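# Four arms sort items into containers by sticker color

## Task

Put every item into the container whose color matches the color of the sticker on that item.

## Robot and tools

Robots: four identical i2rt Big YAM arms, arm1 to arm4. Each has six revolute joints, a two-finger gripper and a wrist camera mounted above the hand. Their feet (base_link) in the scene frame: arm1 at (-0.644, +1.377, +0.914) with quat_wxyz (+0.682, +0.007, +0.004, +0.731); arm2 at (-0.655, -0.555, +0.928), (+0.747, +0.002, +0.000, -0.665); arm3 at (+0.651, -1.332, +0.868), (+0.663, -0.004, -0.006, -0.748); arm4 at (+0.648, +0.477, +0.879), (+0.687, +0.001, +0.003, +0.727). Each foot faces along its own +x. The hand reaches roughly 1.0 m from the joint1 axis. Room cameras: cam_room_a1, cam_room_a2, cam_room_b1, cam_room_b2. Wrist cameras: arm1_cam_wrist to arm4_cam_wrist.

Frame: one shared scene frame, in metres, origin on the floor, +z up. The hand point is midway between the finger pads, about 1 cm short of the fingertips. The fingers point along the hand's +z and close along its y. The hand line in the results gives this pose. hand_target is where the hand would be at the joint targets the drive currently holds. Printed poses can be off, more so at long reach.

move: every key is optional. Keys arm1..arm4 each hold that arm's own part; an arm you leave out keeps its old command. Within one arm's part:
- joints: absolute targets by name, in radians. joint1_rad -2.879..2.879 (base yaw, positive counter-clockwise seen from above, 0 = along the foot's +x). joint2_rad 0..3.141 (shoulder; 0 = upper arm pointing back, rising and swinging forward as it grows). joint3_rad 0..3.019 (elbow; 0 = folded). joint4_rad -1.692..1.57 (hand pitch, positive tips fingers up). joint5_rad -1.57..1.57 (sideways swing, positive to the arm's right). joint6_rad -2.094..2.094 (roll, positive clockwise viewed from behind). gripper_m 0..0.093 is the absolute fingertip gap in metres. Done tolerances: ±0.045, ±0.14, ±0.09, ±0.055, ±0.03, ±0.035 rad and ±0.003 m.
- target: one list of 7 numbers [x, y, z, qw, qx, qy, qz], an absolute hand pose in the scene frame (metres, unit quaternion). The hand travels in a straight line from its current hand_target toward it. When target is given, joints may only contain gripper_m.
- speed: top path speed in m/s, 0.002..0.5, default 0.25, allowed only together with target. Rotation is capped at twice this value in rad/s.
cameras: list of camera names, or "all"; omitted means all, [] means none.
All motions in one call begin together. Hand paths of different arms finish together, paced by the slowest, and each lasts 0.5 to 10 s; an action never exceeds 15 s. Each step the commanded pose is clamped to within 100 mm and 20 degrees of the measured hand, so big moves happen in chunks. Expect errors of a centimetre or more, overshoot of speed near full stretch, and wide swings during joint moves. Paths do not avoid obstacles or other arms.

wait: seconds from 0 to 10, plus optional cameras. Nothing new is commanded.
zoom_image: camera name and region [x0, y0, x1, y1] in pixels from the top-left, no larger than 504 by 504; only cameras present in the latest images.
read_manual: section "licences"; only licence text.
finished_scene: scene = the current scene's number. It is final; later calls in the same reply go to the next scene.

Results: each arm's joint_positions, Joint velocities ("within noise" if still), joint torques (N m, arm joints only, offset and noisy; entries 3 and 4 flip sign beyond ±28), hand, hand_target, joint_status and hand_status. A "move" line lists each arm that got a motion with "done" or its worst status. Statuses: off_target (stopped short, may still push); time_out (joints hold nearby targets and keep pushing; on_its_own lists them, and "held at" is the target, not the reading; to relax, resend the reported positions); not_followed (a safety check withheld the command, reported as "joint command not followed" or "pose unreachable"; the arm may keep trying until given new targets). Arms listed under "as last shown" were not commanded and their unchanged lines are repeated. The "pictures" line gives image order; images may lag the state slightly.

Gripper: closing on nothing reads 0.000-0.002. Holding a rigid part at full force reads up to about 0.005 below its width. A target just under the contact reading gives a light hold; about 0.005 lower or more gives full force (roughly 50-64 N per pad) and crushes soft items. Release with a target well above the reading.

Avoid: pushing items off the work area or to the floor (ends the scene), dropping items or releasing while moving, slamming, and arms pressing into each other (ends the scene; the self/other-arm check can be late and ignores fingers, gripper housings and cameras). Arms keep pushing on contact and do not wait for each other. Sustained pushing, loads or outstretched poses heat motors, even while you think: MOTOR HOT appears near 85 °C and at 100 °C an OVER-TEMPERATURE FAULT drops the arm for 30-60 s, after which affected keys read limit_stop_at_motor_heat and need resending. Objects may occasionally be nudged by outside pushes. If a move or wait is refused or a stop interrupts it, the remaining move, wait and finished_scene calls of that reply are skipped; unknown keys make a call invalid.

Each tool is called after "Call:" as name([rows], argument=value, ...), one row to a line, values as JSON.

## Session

Call:
move()

Scene clock: 0.00 s.
Joint torques (N m): no reading
Motor temperatures (°C): arm1=[21 23 27 23 21 21 21] | arm2=[23 24 26 22 22 20 23] | arm3=[24 23 24 23 24 23 23] | arm4=[22 22 24 22 24 21 24]
Heat: arm1: hottest joint3_rad 27 °C; arm2: hottest joint3_rad 26 °C; arm3: hottest joint1_rad 24 °C; arm4: hottest joint3_rad 24 °C.
Joint velocities: within noise
arm1.joint_positions: joint1_rad=-0.168 joint2_rad=+0.560 joint3_rad=+1.361 joint4_rad=-1.410 joint5_rad=+0.240 joint6_rad=+0.692 gripper_m=+0.09396
arm1.joint_status: not commanded
arm1.hand: x=-0.5745 y=+1.5715 z=+1.4388 quat_wxyz=(-0.303, +0.280, -0.837, -0.359) (m; scene frame)
arm1.hand_target: x=-0.5746 y=+1.5689 z=+1.4515 quat_wxyz=(-0.308, +0.276, -0.832, -0.370) (m; scene frame)
arm1.hand_status: not commanded
arm2.joint_positions: joint1_rad=+0.198 joint2_rad=+0.483 joint3_rad=+1.641 joint4_rad=-1.210 joint5_rad=-0.086 joint6_rad=-0.484 gripper_m=+0.09396
arm2.joint_status: not commanded
arm2.hand: x=-0.6069 y=-0.6635 z=+1.6316 quat_wxyz=(-0.468, -0.246, -0.683, +0.505) (m; scene frame)
arm2.hand_target: x=-0.6088 y=-0.6576 z=+1.6378 quat_wxyz=(-0.472, -0.243, -0.677, +0.510) (m; scene frame)
arm2.hand_status: not commanded
arm3.joint_positions: joint1_rad=+0.130 joint2_rad=+0.645 joint3_rad=+1.695 joint4_rad=-1.138 joint5_rad=+0.075 joint6_rad=+0.392 gripper_m=+0.09396
arm3.joint_status: not commanded
arm3.hand: x=+0.6386 y=-1.5165 z=+1.5921 quat_wxyz=(-0.552, -0.621, -0.389, +0.398) (m; scene frame)
arm3.hand_target: x=+0.6385 y=-1.5116 z=+1.6003 quat_wxyz=(-0.558, -0.615, -0.384, +0.402) (m; scene frame)
arm3.hand_status: not commanded
arm4.joint_positions: joint1_rad=+0.147 joint2_rad=+0.437 joint3_rad=+1.709 joint4_rad=-1.566 joint5_rad=+0.245 joint6_rad=+0.670 gripper_m=+0.09396
arm4.joint_status: not commanded
arm4.hand: x=+0.6820 y=+0.5376 z=+1.5262 quat_wxyz=(-0.292, +0.355, -0.719, -0.522) (m; scene frame)
arm4.hand_target: x=+0.6829 y=+0.5336 z=+1.5313 quat_wxyz=(-0.294, +0.352, -0.714, -0.529) (m; scene frame)
arm4.hand_status: not commanded
pictures: arm1_cam_wrist, arm2_cam_wrist, arm3_cam_wrist, arm4_cam_wrist, cam_room_a1, cam_room_a2, cam_room_b1, cam_room_b2
Images, in order (width x height): arm1_cam_wrist 672x504, arm2_cam_wrist 672x504, arm3_cam_wrist 672x504, arm4_cam_wrist 672x504, cam_room_a1 672x504, cam_room_a2 672x504, cam_room_b1 672x504, cam_room_b2 672x504.

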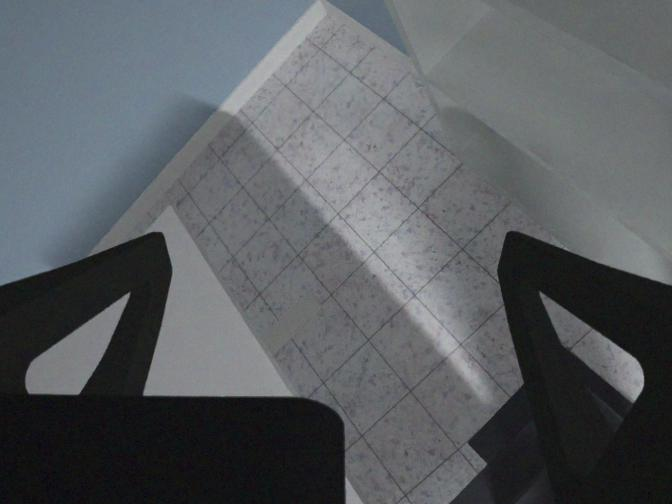

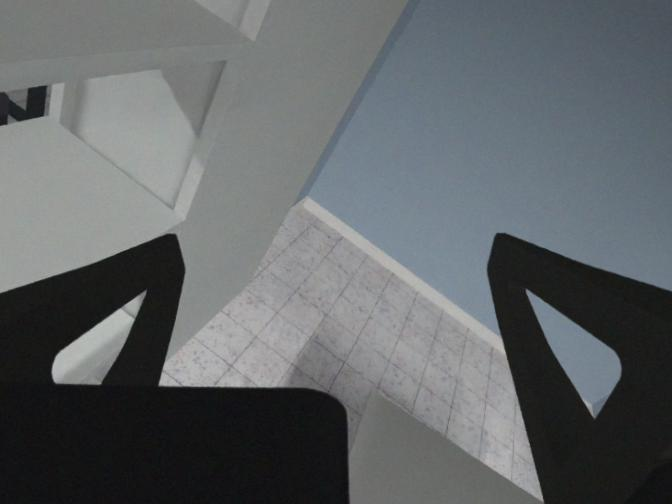

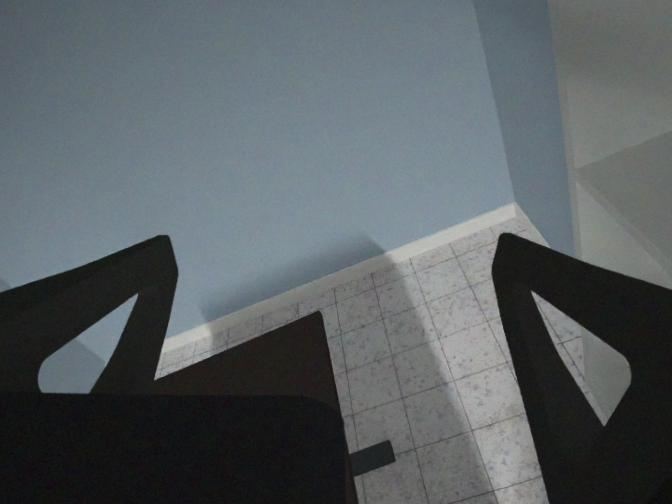

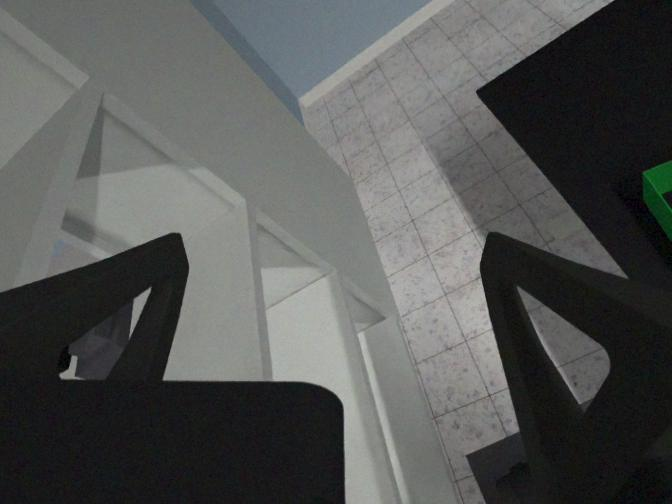

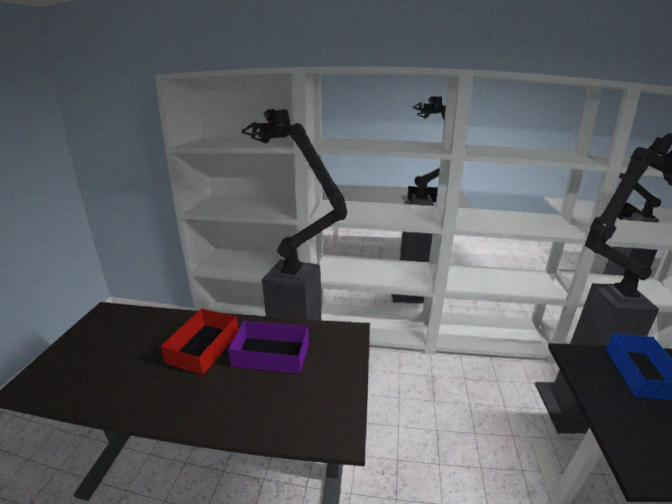

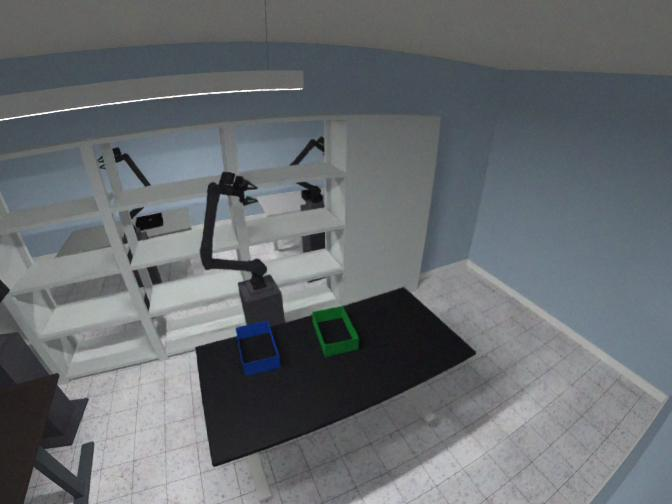

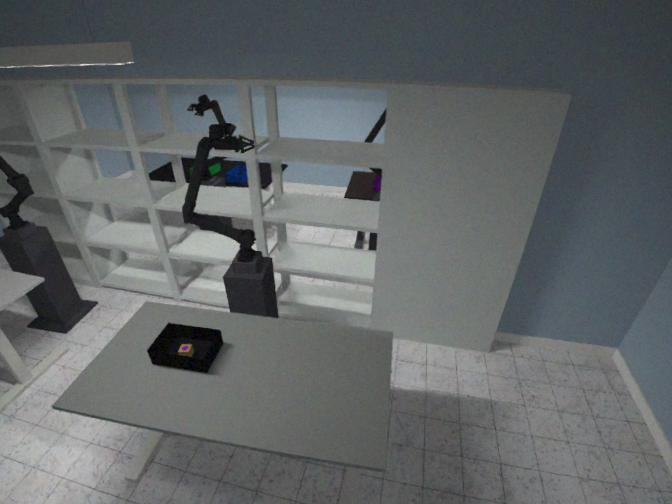

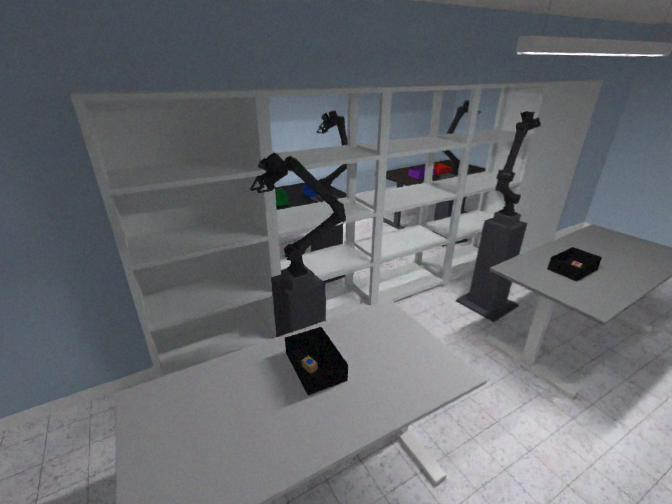

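Call:
zoom_image(camera="cam_room_b1", region=[140, 310, 240, 385])

Call:
zoom_image(camera="cam_room_b2", region=[270, 320, 370, 395])

Call:
move(arm1={"joints":{"joint1_rad":1.64,"joint2_rad":1.34,"joint3_rad":1.042,"joint4_rad":-0.749,"joint5_rad":0,"joint6_rad":0}}, arm2={"joints":{"joint1_rad":-1.45,"joint2_rad":1.34,"joint3_rad":1.042,"joint4_rad":-0.749,"joint5_rad":0,"joint6_rad":0}}, arm3={"joints":{"joint1_rad":1.689,"joint2_rad":1.32,"joint3_rad":1.467,"joint4_rad":-1.385,"joint5_rad":0,"joint6_rad":0}}, arm4={"joints":{"joint1_rad":-1.632,"joint2_rad":1.32,"joint3_rad":1.467,"joint4_rad":-1.385,"joint5_rad":0,"joint6_rad":0}}, cameras=["arm1_cam_wrist","arm2_cam_wrist","arm3_cam_wrist","arm4_cam_wrist"])

Scaled by 5.040.

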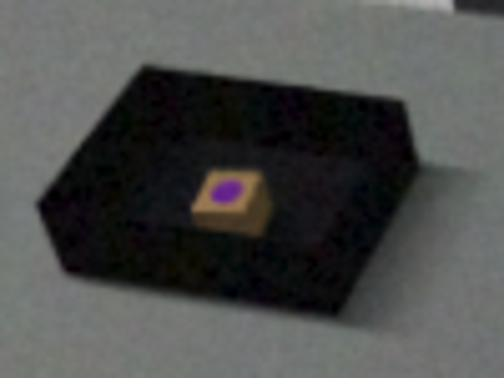

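Scaled by 5.040.

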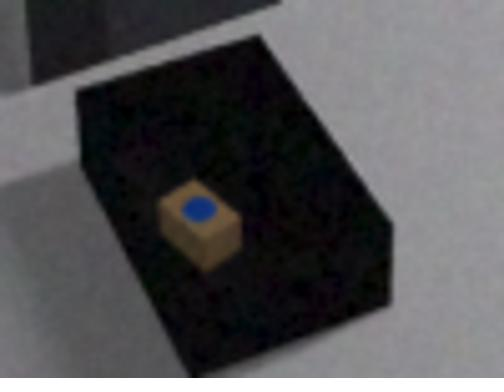

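Scene clock: 7.57 s.
Joint torques (N m): arm1=[-1.9 -9.17 12.34 1.62 0.07 -0.03] | arm2=[1.08 -12.98 12.15 2.19 -0.04 0.21] | arm3=[1.44 -12.51 10.25 0.28 0.11 -0.11] | arm4=[1.32 -13.22 10.24 0.58 0.09 -0.12]
Motor temperatures (°C): arm1=[21 23 28 23 21 21 21] | arm2=[23 24 27 22 22 20 23] | arm3=[24 24 25 23 24 23 23] | arm4=[22 22 24 22 24 21 24]
Heat: arm1: hottest joint3_rad 28 °C; arm2: hottest joint3_rad 27 °C; arm3: hottest joint3_rad 25 °C; arm4: hottest joint3_rad 24 °C.
move: arm1 done; arm2 done; arm3 done; arm4 done
Joint velocities: within noise
arm1.joint_positions: joint1_rad=+1.643 joint2_rad=+1.347 joint3_rad=+1.027 joint4_rad=-0.762 joint5_rad=-0.002 joint6_rad=+0.008 gripper_m=+0.09399
arm1.joint_status: all done
arm1.hand: x=-1.1182 y=+1.3091 z=+1.0992 quat_wxyz=(+0.017, +0.966, +0.065, -0.249) (m; scene frame)
arm1.hand_target: x=-1.1255 y=+1.3098 z=+1.1110 quat_wxyz=(+0.016, +0.962, +0.067, -0.266) (m; scene frame)
arm1.hand_status: not commanded
arm2.joint_positions: joint1_rad=-1.455 joint2_rad=+1.347 joint3_rad=+1.026 joint4_rad=-0.761 joint5_rad=+0.001 joint6_rad=-0.014 gripper_m=+0.09397
arm2.joint_status: all done
arm2.hand: x=-1.1245 y=-0.6667 z=+1.1045 quat_wxyz=(-0.025, -0.963, -0.120, +0.240) (m; scene frame)
arm2.hand_target: x=-1.1313 y=-0.6706 z=+1.1166 quat_wxyz=(-0.029, -0.959, -0.115, +0.256) (m; scene frame)
arm2.hand_status: not commanded
arm3.joint_positions: joint1_rad=+1.686 joint2_rad=+1.326 joint3_rad=+1.453 joint4_rad=-1.377 joint5_rad=-0.002 joint6_rad=+0.007 gripper_m=+0.09398
arm3.joint_status: all done
arm3.hand: x=+1.1029 y=-1.3295 z=+1.1978 quat_wxyz=(-0.160, -0.005, -0.987, +0.006) (m; scene frame)
arm3.hand_target: x=+1.1024 y=-1.3286 z=+1.2059 quat_wxyz=(-0.166, +0.000, -0.986, +0.007) (m; scene frame)
arm3.hand_status: not commanded
arm4.joint_positions: joint1_rad=-1.638 joint2_rad=+1.337 joint3_rad=+1.445 joint4_rad=-1.386 joint5_rad=+0.000 joint6_rad=+0.014 gripper_m=+0.09398
arm4.joint_status: all done
arm4.hand: x=+1.1001 y=+0.4733 z=+1.1972 quat_wxyz=(-0.143, -0.012, -0.990, +0.001) (m; scene frame)
arm4.hand_target: x=+1.1013 y=+0.4759 z=+1.2146 quat_wxyz=(-0.163, -0.002, -0.987, +0.002) (m; scene frame)
arm4.hand_status: not commanded
pictures: arm1_cam_wrist, arm2_cam_wrist, arm3_cam_wrist, arm4_cam_wrist
Images, in order (width x height): arm1_cam_wrist 672x504, arm2_cam_wrist 672x504, arm3_cam_wrist 672x504, arm4_cam_wrist 672x504.

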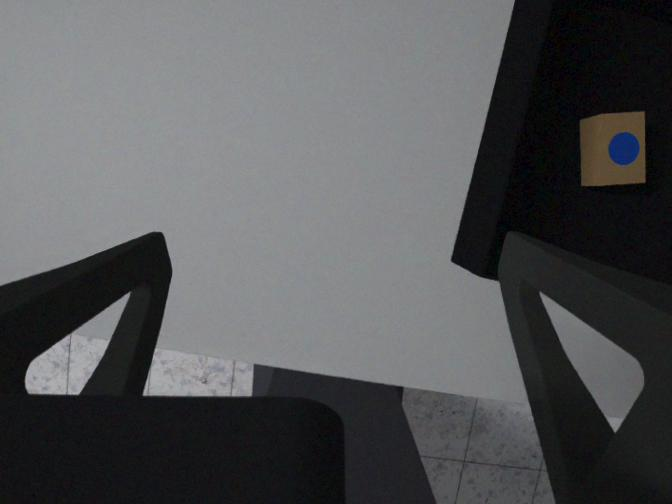

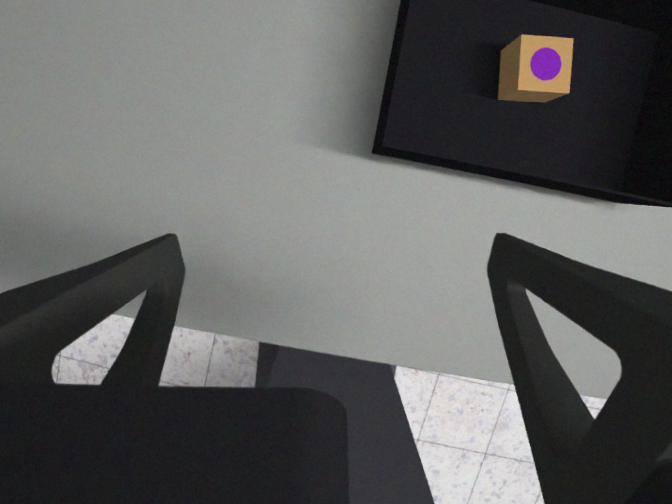

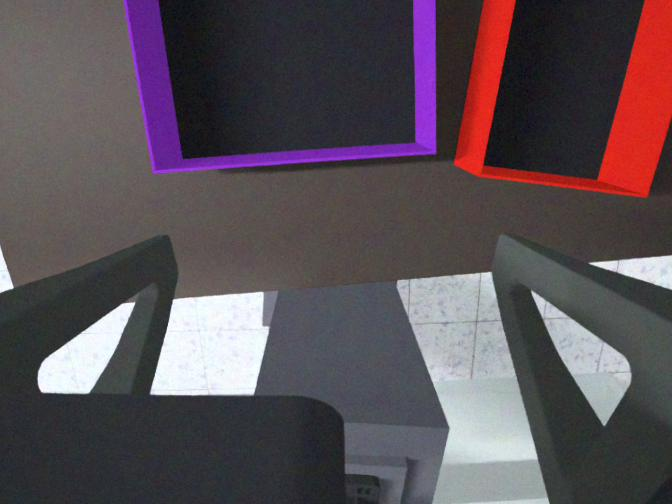

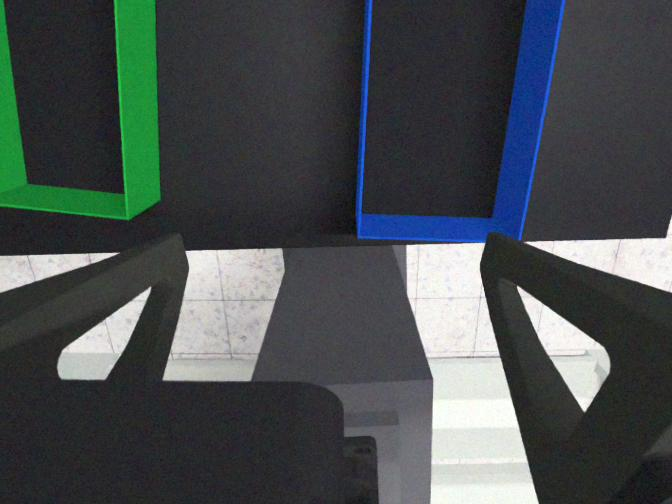

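Call:
move(arm1={"target":[-1.191,1.569,1.0,0.0405,-0.9565,0.1626,0.2385],"speed":0.3}, arm2={"target":[-1.273,-0.507,1.0,0.0093,-0.9696,0.0373,0.2417],"speed":0.3}, cameras=["arm1_cam_wrist","arm2_cam_wrist"])

Scene clock: 23.90 s.
Joint torques (N m): arm1=[-1.32 -11.87 14.64 1.77 0.04 0.11] | arm2=[1.03 -17.14 14.11 2.15 0.07 0.21] | arm3=[1.2 -12.34 10.24 0.28 0.12 -0.11] | arm4=[1.32 -13.1 10.29 0.5 0.1 -0.09]
Motor temperatures (°C): arm1=[21 24 29 23 21 21 21] | arm2=[23 24 30 22 22 20 23] | arm3=[24 24 27 23 24 23 23] | arm4=[22 23 27 22 24 21 24]
Heat: arm1: hottest joint3_rad 29 °C; arm2: hottest joint3_rad 30 °C; arm3: hottest joint3_rad 27 °C; arm4: hottest joint3_rad 27 °C.
move: arm1 off_target; arm2 off_target
Joint velocities: within noise
arm1.joint_positions: joint1_rad=+1.161 joint2_rad=+1.706 joint3_rad=+1.103 joint4_rad=-0.565 joint5_rad=+0.003 joint6_rad=-0.007 gripper_m=+0.09399
arm1.joint_status: not commanded
arm1.hand: x=-1.1620 y=+1.5625 z=+0.9763 quat_wxyz=(-0.036, +0.964, -0.163, -0.205) (m; scene frame)
arm1.hand_target: x=-1.1891 y=+1.5682 z=+1.0010 quat_wxyz=(-0.040, +0.957, -0.163, -0.239) (m; scene frame)
arm1.hand_status: off_target (0.038 m and 4.0 deg from the pose sent, 0.287 m and 27.0 deg at the start)
arm2.joint_positions: joint1_rad=-1.771 joint2_rad=+1.783 joint3_rad=+1.213 joint4_rad=-0.562 joint5_rad=-0.006 joint6_rad=-0.014 gripper_m=+0.09397
arm2.joint_status: not commanded
arm2.hand: x=-1.2472 y=-0.5069 z=+0.9850 quat_wxyz=(+0.009, -0.976, +0.033, +0.217) (m; scene frame)
arm2.hand_target: x=-1.2714 y=-0.5071 z=+1.0007 quat_wxyz=(+0.009, -0.970, +0.037, +0.242) (m; scene frame)
arm2.hand_status: off_target (0.030 m and 3.0 deg from the pose sent, 0.242 m and 18.5 deg at the start)
arm3, arm4: as last shown
pictures: arm1_cam_wrist, arm2_cam_wrist
Images, in order (width x height): arm1_cam_wrist 672x504, arm2_cam_wrist 672x504.

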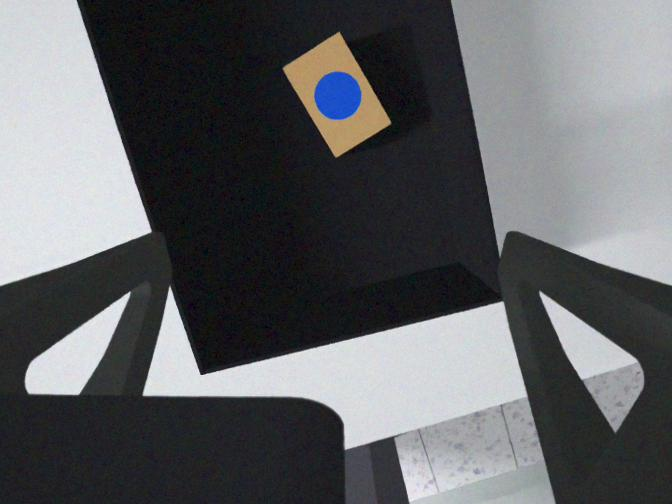

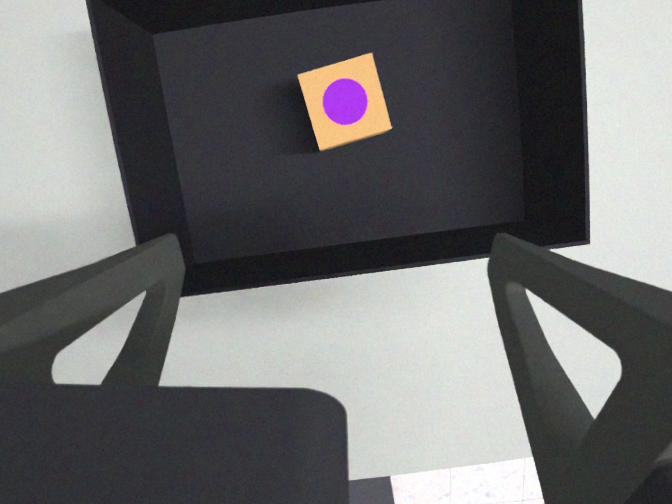

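Call:
move(arm1={"target":[-1.232,1.587,0.865,-0.0214,-0.9729,-0.1005,0.2068],"speed":0.25}, arm2={"target":[-1.322,-0.495,0.865,-0.0214,-0.9729,-0.1005,0.2068],"speed":0.25}, cameras=["arm1_cam_wrist","arm2_cam_wrist"])

Scene clock: 57.17 s.
Joint torques (N m): arm1=[-3.02 -15.62 12.26 0.84 -0.2 -0.06] | arm2=[-0.03 -20.07 12.56 1.94 -0.32 -0.09] | arm3=[1.26 -12.34 10.22 0.32 0.12 -0.11] | arm4=[1.26 -13.63 10.35 0.51 0.13 -0.1]
Motor temperatures (°C): arm1=[21 24 36 23 21 21 21] | arm2=[23 25 35 22 22 20 23] | arm3=[24 24 29 23 24 23 23] | arm4=[22 23 30 22 24 21 24]
Heat: arm1: hottest joint3_rad 36 °C; arm2: hottest joint3_rad 35 °C; arm3: hottest joint3_rad 29 °C; arm4: hottest joint3_rad 30 °C.
move: arm1 off_target; arm2 off_target
Joint velocities: within noise
arm1.joint_positions: joint1_rad=+1.106 joint2_rad=+2.067 joint3_rad=+1.271 joint4_rad=-0.485 joint5_rad=-0.230 joint6_rad=-0.562 gripper_m=+0.09400
arm1.joint_status: not commanded
arm1.hand: x=-1.2115 y=+1.5724 z=+0.8504 quat_wxyz=(+0.032, +0.977, +0.098, -0.187) (m; scene frame)
arm1.hand_target: x=-1.2308 y=+1.5866 z=+0.8656 quat_wxyz=(+0.021, +0.973, +0.100, -0.207) (m; scene frame)
arm1.hand_status: off_target (0.029 m and 2.6 deg from the pose sent, 0.134 m and 31.0 deg at the start)
arm2.joint_positions: joint1_rad=-1.803 joint2_rad=+2.119 joint3_rad=+1.382 joint4_rad=-0.472 joint5_rad=-0.131 joint6_rad=-0.287 gripper_m=+0.09397
arm2.joint_status: not commanded
arm2.hand: x=-1.2994 y=-0.5028 z=+0.8600 quat_wxyz=(-0.026, -0.977, -0.096, +0.187) (m; scene frame)
arm2.hand_target: x=-1.3207 y=-0.4951 z=+0.8655 quat_wxyz=(-0.021, -0.973, -0.101, +0.207) (m; scene frame)
arm2.hand_status: off_target (0.024 m and 2.4 deg from the pose sent, 0.142 m and 15.7 deg at the start)
arm3, arm4: as last shown
pictures: arm1_cam_wrist, arm2_cam_wrist
Images, in order (width x height): arm1_cam_wrist 672x504, arm2_cam_wrist 672x504.

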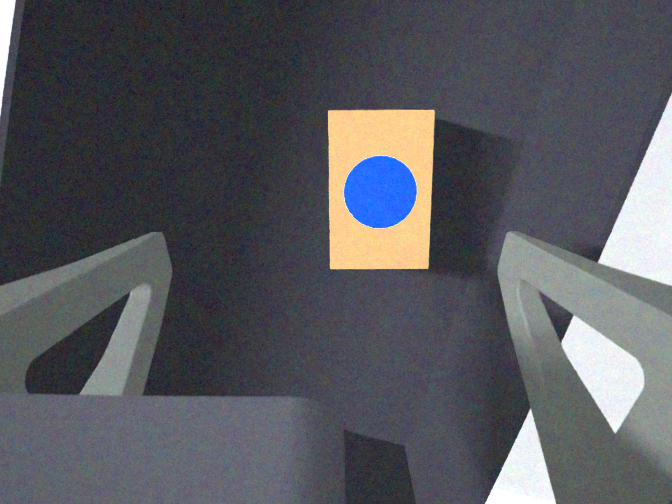

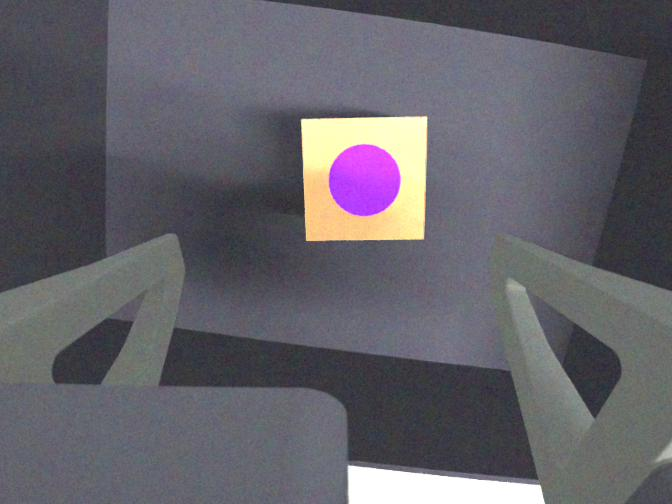

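Call:
move(arm1={"target":[-1.238,1.601,0.75,-0.0214,-0.9729,-0.1005,0.2068],"speed":0.15}, arm2={"target":[-1.328,-0.486,0.745,-0.0214,-0.9729,-0.1005,0.2068],"speed":0.15}, cameras=["arm1_cam_wrist","arm2_cam_wrist"])

Scene clock: 66.20 s.
Joint torques (N m): arm1=[-2.55 -16.73 10.44 1.39 -0.11 -0.09] | arm2=[-0.15 -21.13 10.73 2.21 -0.34 -0.08] | arm3=[1.32 -12.4 10.24 0.28 0.12 -0.11] | arm4=[1.2 -13.63 10.26 0.57 0.08 -0.11]
Motor temperatures (°C): arm1=[21 24 35 23 21 21 21] | arm2=[23 25 35 22 22 20 23] | arm3=[24 24 30 23 24 23 23] | arm4=[22 24 31 22 24 21 24]
Heat: arm1: hottest joint3_rad 35 °C; arm2: hottest joint3_rad 35 °C; arm3: hottest joint3_rad 30 °C; arm4: hottest joint3_rad 31 °C.
move: arm1 off_target; arm2 off_target
Joint velocities: within noise
arm1.joint_positions: joint1_rad=+1.092 joint2_rad=+2.306 joint3_rad=+1.325 joint4_rad=-0.316 joint5_rad=-0.239 joint6_rad=-0.581 gripper_m=+0.09398
arm1.joint_status: not commanded
arm1.hand: x=-1.2162 y=+1.5813 z=+0.7397 quat_wxyz=(+0.037, +0.977, +0.101, -0.183) (m; scene frame)
arm1.hand_target: x=-1.2366 y=+1.6006 z=+0.7510 quat_wxyz=(+0.021, +0.973, +0.101, -0.207) (m; scene frame)
arm1.hand_status: off_target (0.031 m and 3.4 deg from the pose sent, 0.108 m and 2.6 deg at the start)
arm2.joint_positions: joint1_rad=-1.815 joint2_rad=+2.355 joint3_rad=+1.440 joint4_rad=-0.291 joint5_rad=-0.136 joint6_rad=-0.298 gripper_m=+0.09397
arm2.joint_status: not commanded
arm2.hand: x=-1.3095 y=-0.4940 z=+0.7466 quat_wxyz=(-0.026, -0.977, -0.096, +0.190) (m; scene frame)
arm2.hand_target: x=-1.3271 y=-0.4860 z=+0.7456 quat_wxyz=(-0.021, -0.973, -0.100, +0.207) (m; scene frame)
arm2.hand_status: off_target (0.020 m and 2.1 deg from the pose sent, 0.120 m and 2.4 deg at the start)
arm3, arm4: as last shown
pictures: arm1_cam_wrist, arm2_cam_wrist
Images, in order (width x height): arm1_cam_wrist 672x504, arm2_cam_wrist 672x504.

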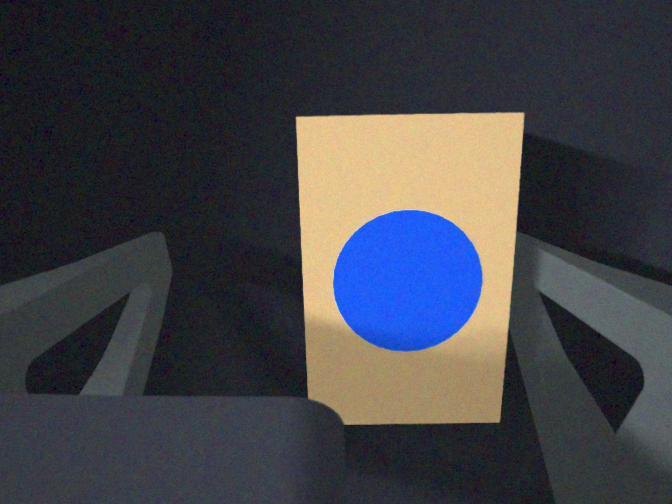

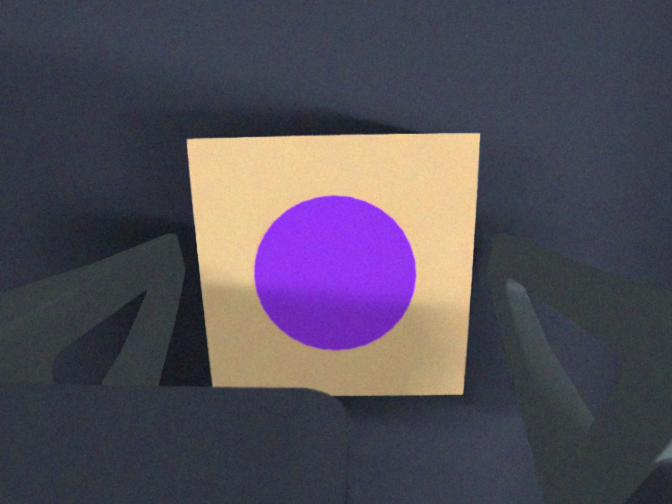

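Call:
move(arm1={"target":[-1.240,1.620,0.75,-0.0214,-0.9729,-0.1005,0.2068],"speed":0.1}, arm2={"joints":{"gripper_m":0.045}}, cameras=["arm1_cam_wrist","arm2_cam_wrist"])

Scene clock: 73.10 s.
Joint torques (N m): arm1=[-2.2 -16.5 11.08 0.59 -0.17 -0.06] | arm2=[-0.21 -21.13 10.63 2.17 -0.29 -0.06] | arm3=[1.26 -12.45 10.28 0.32 0.12 -0.12] | arm4=[1.38 -13.22 10.25 0.54 0.09 -0.09]
Motor temperatures (°C): arm1=[21 25 34 23 21 21 21] | arm2=[23 26 34 22 22 20 23] | arm3=[24 25 30 23 24 23 23] | arm4=[22 24 32 22 24 21 24]
Heat: arm1: hottest joint3_rad 34 °C; arm2: hottest joint3_rad 34 °C; arm3: hottest joint3_rad 30 °C; arm4: hottest joint3_rad 32 °C.
move: arm1 off_target; arm2 off_target
Joint velocities: within noise
arm1.joint_positions: joint1_rad=+1.062 joint2_rad=+2.312 joint3_rad=+1.363 joint4_rad=-0.316 joint5_rad=-0.247 joint6_rad=-0.606 gripper_m=+0.09398
arm1.joint_status: not commanded
arm1.hand: x=-1.2274 y=+1.6056 z=+0.7479 quat_wxyz=(+0.028, +0.974, +0.100, -0.199) (m; scene frame)
arm1.hand_target: x=-1.2393 y=+1.6198 z=+0.7504 quat_wxyz=(+0.021, +0.973, +0.101, -0.207) (m; scene frame)
arm1.hand_status: off_target (0.019 m and 1.1 deg from the pose sent, 0.046 m and 3.3 deg at the start)
arm2.joint_positions: joint1_rad=-1.815 joint2_rad=+2.355 joint3_rad=+1.440 joint4_rad=-0.290 joint5_rad=-0.137 joint6_rad=-0.300 gripper_m=+0.05273
arm2.joint_status: gripper_m off_target (ended at +0.05276, target +0.04500)
arm2.hand: x=-1.3101 y=-0.4941 z=+0.7470 quat_wxyz=(-0.026, -0.976, -0.097, +0.191) (m; scene frame)
arm2.hand_target: x=-1.3270 y=-0.4861 z=+0.7456 quat_wxyz=(-0.021, -0.973, -0.101, +0.207) (m; scene frame)
arm2.hand_status: not commanded
arm3, arm4: as last shown
pictures: arm1_cam_wrist, arm2_cam_wrist
Images, in order (width x height): arm1_cam_wrist 672x504, arm2_cam_wrist 672x504.

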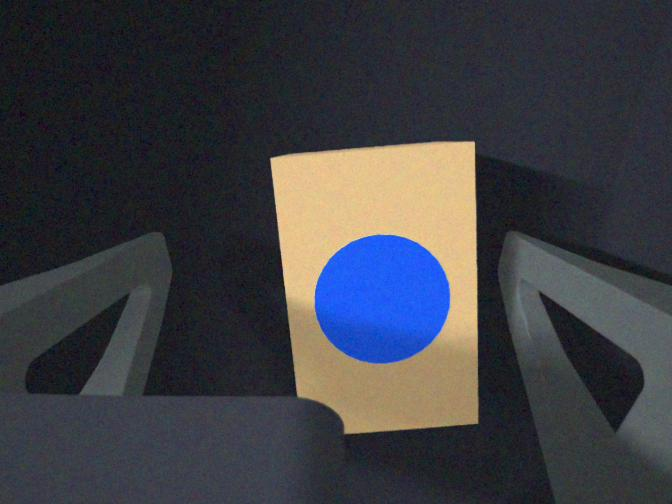

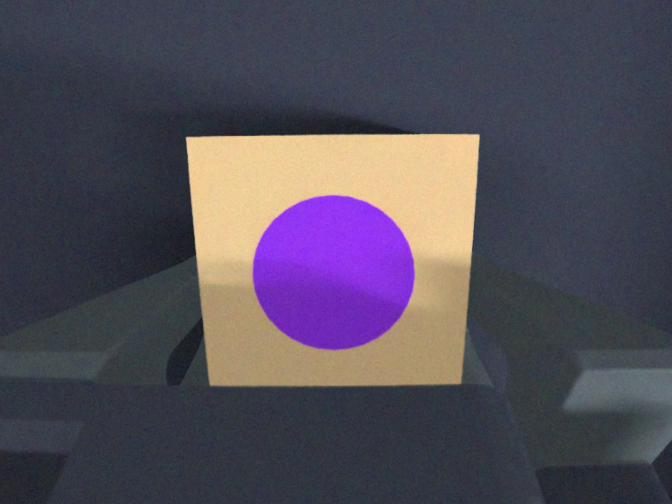

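Call:
move(arm1={"joints":{"gripper_m":0.036}}, arm2={"target":[-1.30,-0.49,0.95,-0.0214,-0.9729,-0.1005,0.2068],"speed":0.2}, cameras=["arm1_cam_wrist","arm2_cam_wrist"])

Scene clock: 79.63 s.
Joint torques (N m): arm1=[-2.84 -16.56 10.84 0.61 -0.19 -0.12] | arm2=[-0.15 -21.77 9.11 1.06 -0.32 -0.07] | arm3=[1.38 -12.34 10.21 0.27 0.12 -0.12] | arm4=[1.38 -13.45 10.37 0.62 0.09 -0.1]
Motor temperatures (°C): arm1=[21 25 34 23 21 21 21] | arm2=[23 27 33 22 22 20 23] | arm3=[24 25 30 23 24 23 23] | arm4=[22 24 32 22 24 21 24]
Heat: arm1: hottest joint3_rad 34 °C; arm2: hottest joint3_rad 33 °C; arm3: hottest joint3_rad 30 °C; arm4: hottest joint3_rad 32 °C.
move: arm1 off_target; arm2 done
Joint velocities: within noise
arm1.joint_positions: joint1_rad=+1.060 joint2_rad=+2.312 joint3_rad=+1.364 joint4_rad=-0.316 joint5_rad=-0.248 joint6_rad=-0.608 gripper_m=+0.04369
arm1.joint_status: gripper_m off_target (ended at +0.04372, target +0.03600)
arm1.hand: x=-1.2273 y=+1.6066 z=+0.7480 quat_wxyz=(+0.028, +0.974, +0.101, -0.200) (m; scene frame)
arm1.hand_target: x=-1.2392 y=+1.6198 z=+0.7504 quat_wxyz=(+0.021, +0.973, +0.101, -0.207) (m; scene frame)
arm1.hand_status: not commanded
arm2.joint_positions: joint1_rad=-1.815 joint2_rad=+1.971 joint3_rad=+1.408 joint4_rad=-0.592 joint5_rad=-0.137 joint6_rad=-0.300 gripper_m=+0.05273
arm2.joint_status: not commanded
arm2.hand: x=-1.3061 y=-0.4953 z=+0.9522 quat_wxyz=(-0.021, -0.972, -0.099, +0.214) (m; scene frame)
arm2.hand_target: x=-1.3001 y=-0.4902 z=+0.9501 quat_wxyz=(-0.022, -0.973, -0.101, +0.207) (m; scene frame)
arm2.hand_status: done (0.008 m and 0.9 deg from the pose sent, 0.203 m and 2.0 deg at the start)
arm3, arm4: as last shown
pictures: arm1_cam_wrist, arm2_cam_wrist
Images, in order (width x height): arm1_cam_wrist 672x504, arm2_cam_wrist 672x504.

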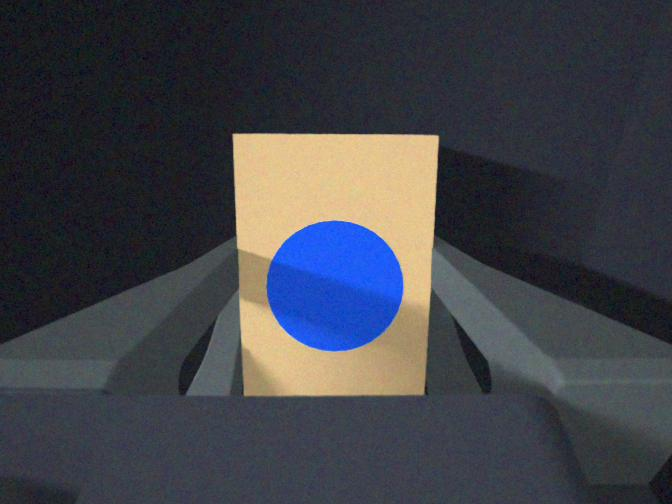

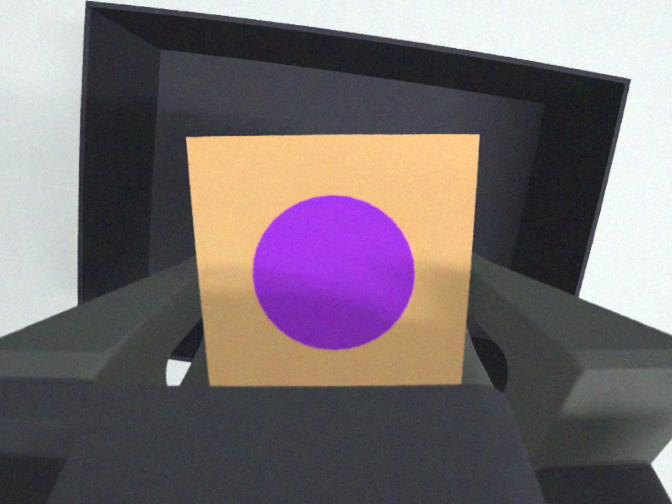

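Call:
move(arm1={"target":[-1.20,1.59,0.95,-0.0214,-0.9729,-0.1005,0.2068],"speed":0.25}, arm2={"joints":{"joint2_rad":0.754,"joint3_rad":1.115,"joint4_rad":-1.48,"joint5_rad":0,"joint6_rad":0}}, arm3={"joints":{"joint2_rad":0.754,"joint3_rad":1.115,"joint4_rad":-1.48}}, arm4={"joints":{"joint2_rad":0.754,"joint3_rad":1.115,"joint4_rad":-1.48}}, cameras=[])

Call:
move(arm1={"joints":{"joint2_rad":0.754,"joint3_rad":1.115,"joint4_rad":-1.48,"joint5_rad":0,"joint6_rad":0}}, arm2={"joints":{"joint1_rad":0.923}}, arm3={"joints":{"joint1_rad":-1.993}}, arm4={"joints":{"joint1_rad":0.904}}, cameras=["arm1_cam_wrist","arm2_cam_wrist","arm3_cam_wrist"])

Scene clock: 95.63 s.
Joint torques (N m): arm1=[-0.32 -14.97 9.42 0.58 -0.16 0.11] | arm2=[0.09 -3.02 10.84 1.22 0.14 0.22] | arm3=[1.38 -1.67 8.47 0.83 0.11 -0.12] | arm4=[1.32 -0.91 8.65 0.57 0.08 -0.08]
Motor temperatures (°C): arm1=[21 26 33 23 21 21 22] | arm2=[23 28 32 22 22 20 24] | arm3=[24 25 30 23 24 23 23] | arm4=[22 24 33 22 24 21 24]
Heat: arm1: hottest joint3_rad 33 °C; arm2: hottest joint3_rad 32 °C; arm3: hottest joint3_rad 30 °C; arm4: hottest joint3_rad 33 °C.
move: arm1 done; arm2 done; arm3 done; arm4 done
Joint velocities: within noise
arm1.joint_positions: joint1_rad=+1.060 joint2_rad=+1.885 joint3_rad=+1.279 joint4_rad=-0.634 joint5_rad=-0.243 joint6_rad=-0.606 gripper_m=+0.04369
arm1.joint_status: not commanded
arm1.hand: x=-1.1990 y=+1.5950 z=+0.9473 quat_wxyz=(+0.020, +0.973, +0.101, -0.209) (m; scene frame)
arm1.hand_target: x=-1.2000 y=+1.5900 z=+0.9500 quat_wxyz=(+0.021, +0.973, +0.100, -0.207) (m; scene frame)
arm1.hand_status: done (0.006 m and 0.3 deg from the pose sent, 0.204 m and 1.1 deg at the start)
arm2.joint_positions: joint1_rad=-1.817 joint2_rad=+0.755 joint3_rad=+1.114 joint4_rad=-1.469 joint5_rad=-0.003 joint6_rad=-0.015 gripper_m=+0.05273
arm2.joint_status: all done
arm2.hand: x=-0.9130 y=-0.5232 z=+1.2813 quat_wxyz=(+0.016, -0.972, +0.055, +0.227) (m; scene frame)
arm2.hand_target: x=-0.9102 y=-0.5207 z=+1.2806 quat_wxyz=(+0.017, -0.973, +0.067, +0.222) (m; scene frame)
arm2.hand_status: not commanded
arm3.joint_positions: joint1_rad=+1.686 joint2_rad=+0.751 joint3_rad=+1.120 joint4_rad=-1.477 joint5_rad=-0.002 joint6_rad=+0.007 gripper_m=+0.09398
arm3.joint_status: all done
arm3.hand: x=+0.9079 y=-1.3282 z=+1.2242 quat_wxyz=(-0.230, -0.004, -0.973, +0.005) (m; scene frame)
arm3.hand_target: x=+0.9076 y=-1.3279 z=+1.2207 quat_wxyz=(-0.224, +0.000, -0.974, +0.007) (m; scene frame)
arm3.hand_status: not commanded
arm4.joint_positions: joint1_rad=-1.638 joint2_rad=+0.745 joint3_rad=+1.114 joint4_rad=-1.473 joint5_rad=+0.000 joint6_rad=+0.014 gripper_m=+0.09398
arm4.joint_status: all done
arm4.hand: x=+0.9059 y=+0.4754 z=+1.2334 quat_wxyz=(-0.229, -0.011, -0.973, +0.001) (m; scene frame)
arm4.hand_target: x=+0.9064 y=+0.4769 z=+1.2309 quat_wxyz=(-0.222, -0.002, -0.975, +0.002) (m; scene frame)
arm4.hand_status: not commanded
pictures: none
No camera images: "cameras" was empty.

Scene clock: 98.47 s.
Joint torques (N m): arm1=[-1.14 0.5 12.79 0.95 0.08 0.11] | arm2=[1.14 -2.78 10.81 1.2 0.06 0.19] | arm3=[0.67 -1.67 8.46 0.76 -0.01 -0.11] | arm4=[1.03 -1.2 8.53 0.55 0.08 -0.09]
Motor temperatures (°C): arm1=[21 26 33 23 21 21 22] | arm2=[23 27 32 22 22 20 24] | arm3=[24 25 30 23 24 23 23] | arm4=[22 24 33 22 24 21 24]
Heat: arm1: hottest joint3_rad 33 °C; arm2: hottest joint3_rad 32 °C; arm3: hottest joint3_rad 30 °C; arm4: hottest joint3_rad 33 °C.
move: arm1 done; arm2 done; arm3 done; arm4 done
Joint velocities: within noise
arm1.joint_positions: joint1_rad=+1.060 joint2_rad=+0.754 joint3_rad=+1.092 joint4_rad=-1.471 joint5_rad=-0.002 joint6_rad=-0.009 gripper_m=+0.04368
arm1.joint_status: all done
arm1.hand: x=-0.8703 y=+1.4864 z=+1.2614 quat_wxyz=(-0.047, +0.952, -0.210, -0.220) (m; scene frame)
arm1.hand_target: x=-0.8712 y=+1.4847 z=+1.2710 quat_wxyz=(-0.048, +0.950, -0.210, -0.226) (m; scene frame)
arm1.hand_status: not commanded
arm2.joint_positions: joint1_rad=+0.919 joint2_rad=+0.755 joint3_rad=+1.114 joint4_rad=-1.469 joint5_rad=-0.001 joint6_rad=-0.013 gripper_m=+0.05270
arm2.joint_status: all done
arm2.hand: x=-0.4326 y=-0.6888 z=+1.2816 quat_wxyz=(-0.221, -0.252, -0.940, +0.059) (m; scene frame)
arm2.hand_target: x=-0.4344 y=-0.6869 z=+1.2810 quat_wxyz=(-0.216, -0.256, -0.940, +0.057) (m; scene frame)
arm2.hand_status: not commanded
arm3.joint_positions: joint1_rad=-1.983 joint2_rad=+0.751 joint3_rad=+1.120 joint4_rad=-1.477 joint5_rad=+0.001 joint6_rad=+0.005 gripper_m=+0.09402
arm3.joint_status: all done
arm3.hand: x=+0.4291 y=-1.1956 z=+1.2218 quat_wxyz=(+0.054, -0.939, +0.260, +0.219) (m; scene frame)
arm3.hand_target: x=+0.4307 y=-1.1936 z=+1.2183 quat_wxyz=(+0.054, -0.939, +0.263, +0.213) (m; scene frame)
arm3.hand_status: not commanded
arm4.joint_positions: joint1_rad=+0.902 joint2_rad=+0.747 joint3_rad=+1.114 joint4_rad=-1.473 joint5_rad=-0.001 joint6_rad=+0.012 gripper_m=+0.09401
arm4.joint_status: all done
arm4.hand: x=+0.4397 y=+0.6264 z=+1.2347 quat_wxyz=(-0.065, +0.926, -0.300, -0.222) (m; scene frame)
arm4.hand_target: x=+0.4393 y=+0.6261 z=+1.2327 quat_wxyz=(-0.065, +0.929, -0.293, -0.215) (m; scene frame)
arm4.hand_status: not commanded
pictures: arm1_cam_wrist, arm2_cam_wrist, arm3_cam_wrist
Images, in order (width x height): arm1_cam_wrist 672x504, arm2_cam_wrist 672x504, arm3_cam_wrist 672x504.

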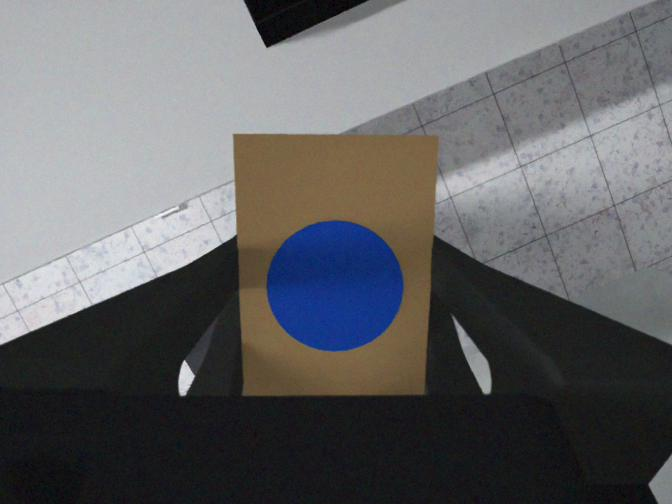

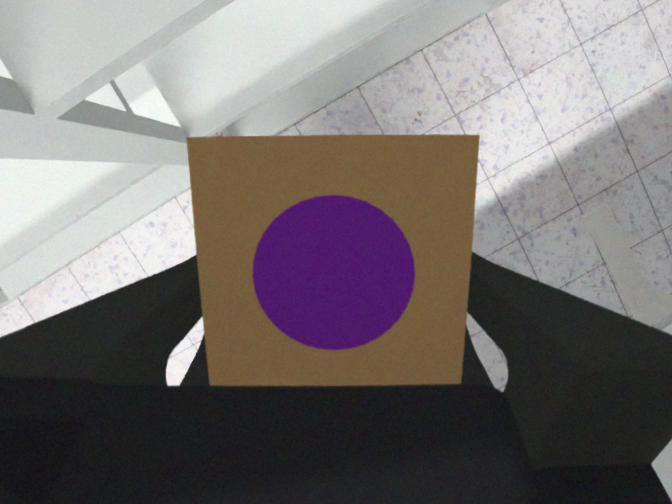

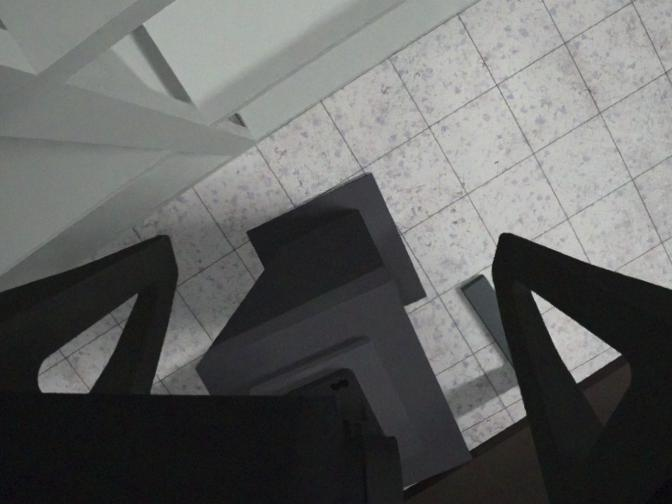

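Call:
move(arm1={"joints":{"joint1_rad":-2.247}}, arm2={"target":[-0.31,-0.757,1.07,0.1924,0.2569,0.9456,-0.0523],"speed":0.25}, cameras=[])

Call:
move(arm1={"target":[-0.3155,1.149,1.07,0.1903,0.2930,0.9350,-0.0596],"speed":0.25}, arm2={"target":[0.0,-0.94,1.075,0.1924,0.2569,0.9456,-0.0523],"speed":0.25}, cameras=["arm2_cam_wrist"])

Call:
move(arm1={"target":[0.0,0.93,1.075,0.1903,0.2930,0.9350,-0.0596],"speed":0.25}, arm2={"target":[0.005,-0.945,1.025,0.1924,0.2569,0.9456,-0.0523],"speed":0.12}, cameras=["arm1_cam_wrist","arm2_cam_wrist"])

Scene clock: 115.93 s.
Joint torques (N m): arm1=[-2.49 0.03 12.85 0.85 -0.03 0.1] | arm2=[1.49 -9.76 10.13 2.32 0.14 0.21] | arm3=[0.56 -1.79 8.46 0.8 0 -0.1] | arm4=[0.91 -1.14 8.47 0.62 0.11 -0.07]
Motor temperatures (°C): arm1=[21 25 35 23 21 21 22] | arm2=[23 26 32 22 22 20 24] | arm3=[24 24 29 23 24 23 23] | arm4=[22 23 32 22 24 21 24]
Heat: arm1: hottest joint3_rad 35 °C; arm2: hottest joint3_rad 32 °C; arm3: hottest joint3_rad 29 °C; arm4: hottest joint3_rad 32 °C.
move: arm1 done; arm2 done
Joint velocities: within noise
arm1.joint_positions: joint1_rad=-2.241 joint2_rad=+0.754 joint3_rad=+1.092 joint4_rad=-1.471 joint5_rad=+0.002 joint6_rad=-0.007 gripper_m=+0.04367
arm1.joint_status: all done
arm1.hand: x=-0.4271 y=+1.2305 z=+1.2538 quat_wxyz=(-0.199, -0.286, -0.935, +0.067) (m; scene frame)
arm1.hand_target: x=-0.4275 y=+1.2293 z=+1.2634 quat_wxyz=(-0.206, -0.291, -0.932, +0.068) (m; scene frame)
arm1.hand_status: not commanded
arm2.joint_positions: joint1_rad=+0.921 joint2_rad=+1.203 joint3_rad=+0.831 joint4_rad=-0.815 joint5_rad=+0.002 joint6_rad=-0.010 gripper_m=+0.05270
arm2.joint_status: not commanded
arm2.hand: x=-0.3138 y=-0.7581 z=+1.0696 quat_wxyz=(-0.184, -0.254, -0.948, +0.050) (m; scene frame)
arm2.hand_target: x=-0.3100 y=-0.7569 z=+1.0701 quat_wxyz=(-0.192, -0.257, -0.946, +0.052) (m; scene frame)
arm2.hand_status: done (0.004 m and 1.1 deg from the pose sent, 0.254 m and 3.5 deg at the start)
arm3, arm4: as last shown
pictures: none
No camera images: "cameras" was empty.

Scene clock: 118.13 s.
Joint torques (N m): arm1=[-3.25 -5.54 11.23 1.76 -0.03 0.11] | arm2=[1.14 -22.83 16.7 0.94 0.06 0.18] | arm3=[0.5 -1.79 8.44 0.8 0 -0.1] | arm4=[1.03 -1.03 8.5 0.5 0.11 -0.08]
Motor temperatures (°C): arm1=[21 25 35 23 21 21 22] | arm2=[23 26 32 22 22 20 24] | arm3=[24 24 29 23 24 23 23] | arm4=[22 23 32 22 24 21 24]
Heat: arm1: hottest joint3_rad 35 °C; arm2: hottest joint3_rad 32 °C; arm3: hottest joint3_rad 29 °C; arm4: hottest joint3_rad 32 °C.
move: arm1 done; arm2 off_target
Joint velocities: within noise
arm1.joint_positions: joint1_rad=-2.242 joint2_rad=+1.169 joint3_rad=+0.844 joint4_rad=-0.858 joint5_rad=-0.006 joint6_rad=-0.007 gripper_m=+0.04367
arm1.joint_status: not commanded
arm1.hand: x=-0.3185 y=+1.1555 z=+1.0647 quat_wxyz=(-0.178, -0.287, -0.940, +0.056) (m; scene frame)
arm1.hand_target: x=-0.3156 y=+1.1490 z=+1.0702 quat_wxyz=(-0.190, -0.293, -0.935, +0.060) (m; scene frame)
arm1.hand_status: done (0.009 m and 1.7 deg from the pose sent, 0.230 m and 1.6 deg at the start)
arm2.joint_positions: joint1_rad=+0.921 joint2_rad=+2.113 joint3_rad=+1.962 joint4_rad=-1.048 joint5_rad=+0.002 joint6_rad=-0.010 gripper_m=+0.05270
arm2.joint_status: not commanded
arm2.hand: x=-0.0164 y=-0.9335 z=+1.0612 quat_wxyz=(-0.178, -0.254, -0.949, +0.049) (m; scene frame)
arm2.hand_target: x=-0.0011 y=-0.9392 z=+1.0751 quat_wxyz=(-0.193, -0.257, -0.946, +0.052) (m; scene frame)
arm2.hand_status: off_target (0.022 m and 1.8 deg from the pose sent, 0.363 m and 1.1 deg at the start)
arm3, arm4: as last shown
pictures: arm2_cam_wrist
Images, in order (width x height): arm2_cam_wrist 672x504.

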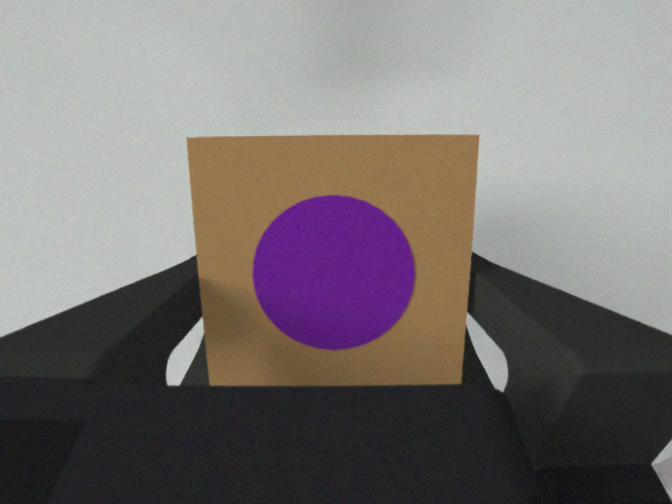

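Scene clock: 120.57 s.
Joint torques (N m): arm1=[-2.55 -20.54 17.4 0.62 -0.03 0.1] | arm2=[1.08 -22.59 12.66 2.37 0.03 0.14] | arm3=[0.56 -1.61 8.47 0.73 0 -0.11] | arm4=[1.08 -0.73 8.47 0.54 0.08 -0.07]
Motor temperatures (°C): arm1=[21 25 35 23 21 21 22] | arm2=[23 26 32 22 22 20 24] | arm3=[24 24 29 23 24 23 23] | arm4=[22 23 32 22 24 21 24]
Heat: arm1: hottest joint3_rad 35 °C; arm2: hottest joint3_rad 32 °C; arm3: hottest joint3_rad 29 °C; arm4: hottest joint3_rad 32 °C.
move: arm1 off_target; arm2 off_target
Joint velocities: within noise
arm1.joint_positions: joint1_rad=-2.242 joint2_rad=+2.189 joint3_rad=+2.122 joint4_rad=-1.139 joint5_rad=-0.006 joint6_rad=-0.007 gripper_m=+0.04367
arm1.joint_status: not commanded
arm1.hand: x=-0.0108 y=+0.9435 z=+1.0471 quat_wxyz=(-0.166, -0.288, -0.942, +0.052) (m; scene frame)
arm1.hand_target: x=-0.0016 y=+0.9311 z=+1.0753 quat_wxyz=(-0.191, -0.293, -0.935, +0.060) (m; scene frame)
arm1.hand_status: off_target (0.033 m and 3.1 deg from the pose sent, 0.390 m and 1.8 deg at the start)
arm2.joint_positions: joint1_rad=+0.921 joint2_rad=+2.155 joint3_rad=+1.962 joint4_rad=-0.986 joint5_rad=+0.002 joint6_rad=-0.010 gripper_m=+0.05270
arm2.joint_status: not commanded
arm2.hand: x=-0.0044 y=-0.9405 z=+1.0364 quat_wxyz=(-0.188, -0.254, -0.947, +0.051) (m; scene frame)
arm2.hand_target: x=+0.0044 y=-0.9445 z=+1.0251 quat_wxyz=(-0.192, -0.257, -0.946, +0.052) (m; scene frame)
arm2.hand_status: off_target (0.015 m and 0.7 deg from the pose sent, 0.044 m and 1.8 deg at the start)
arm3, arm4: as last shown
pictures: arm1_cam_wrist, arm2_cam_wrist
Images, in order (width x height): arm1_cam_wrist 672x504, arm2_cam_wrist 672x504.

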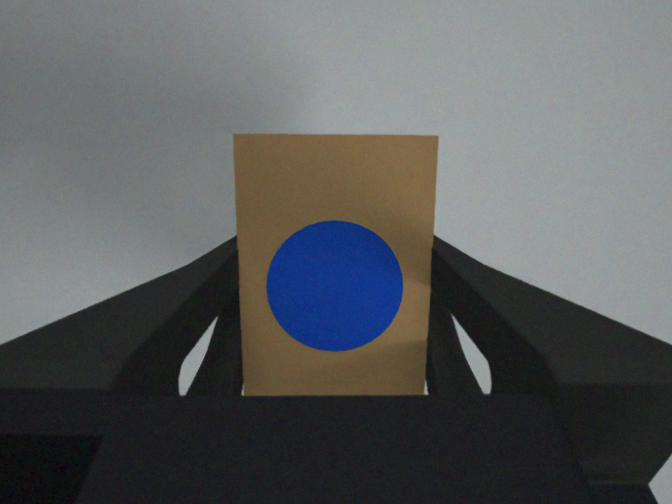

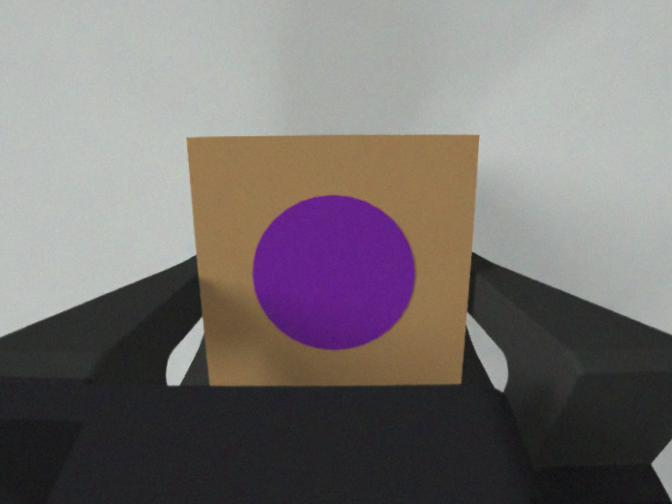

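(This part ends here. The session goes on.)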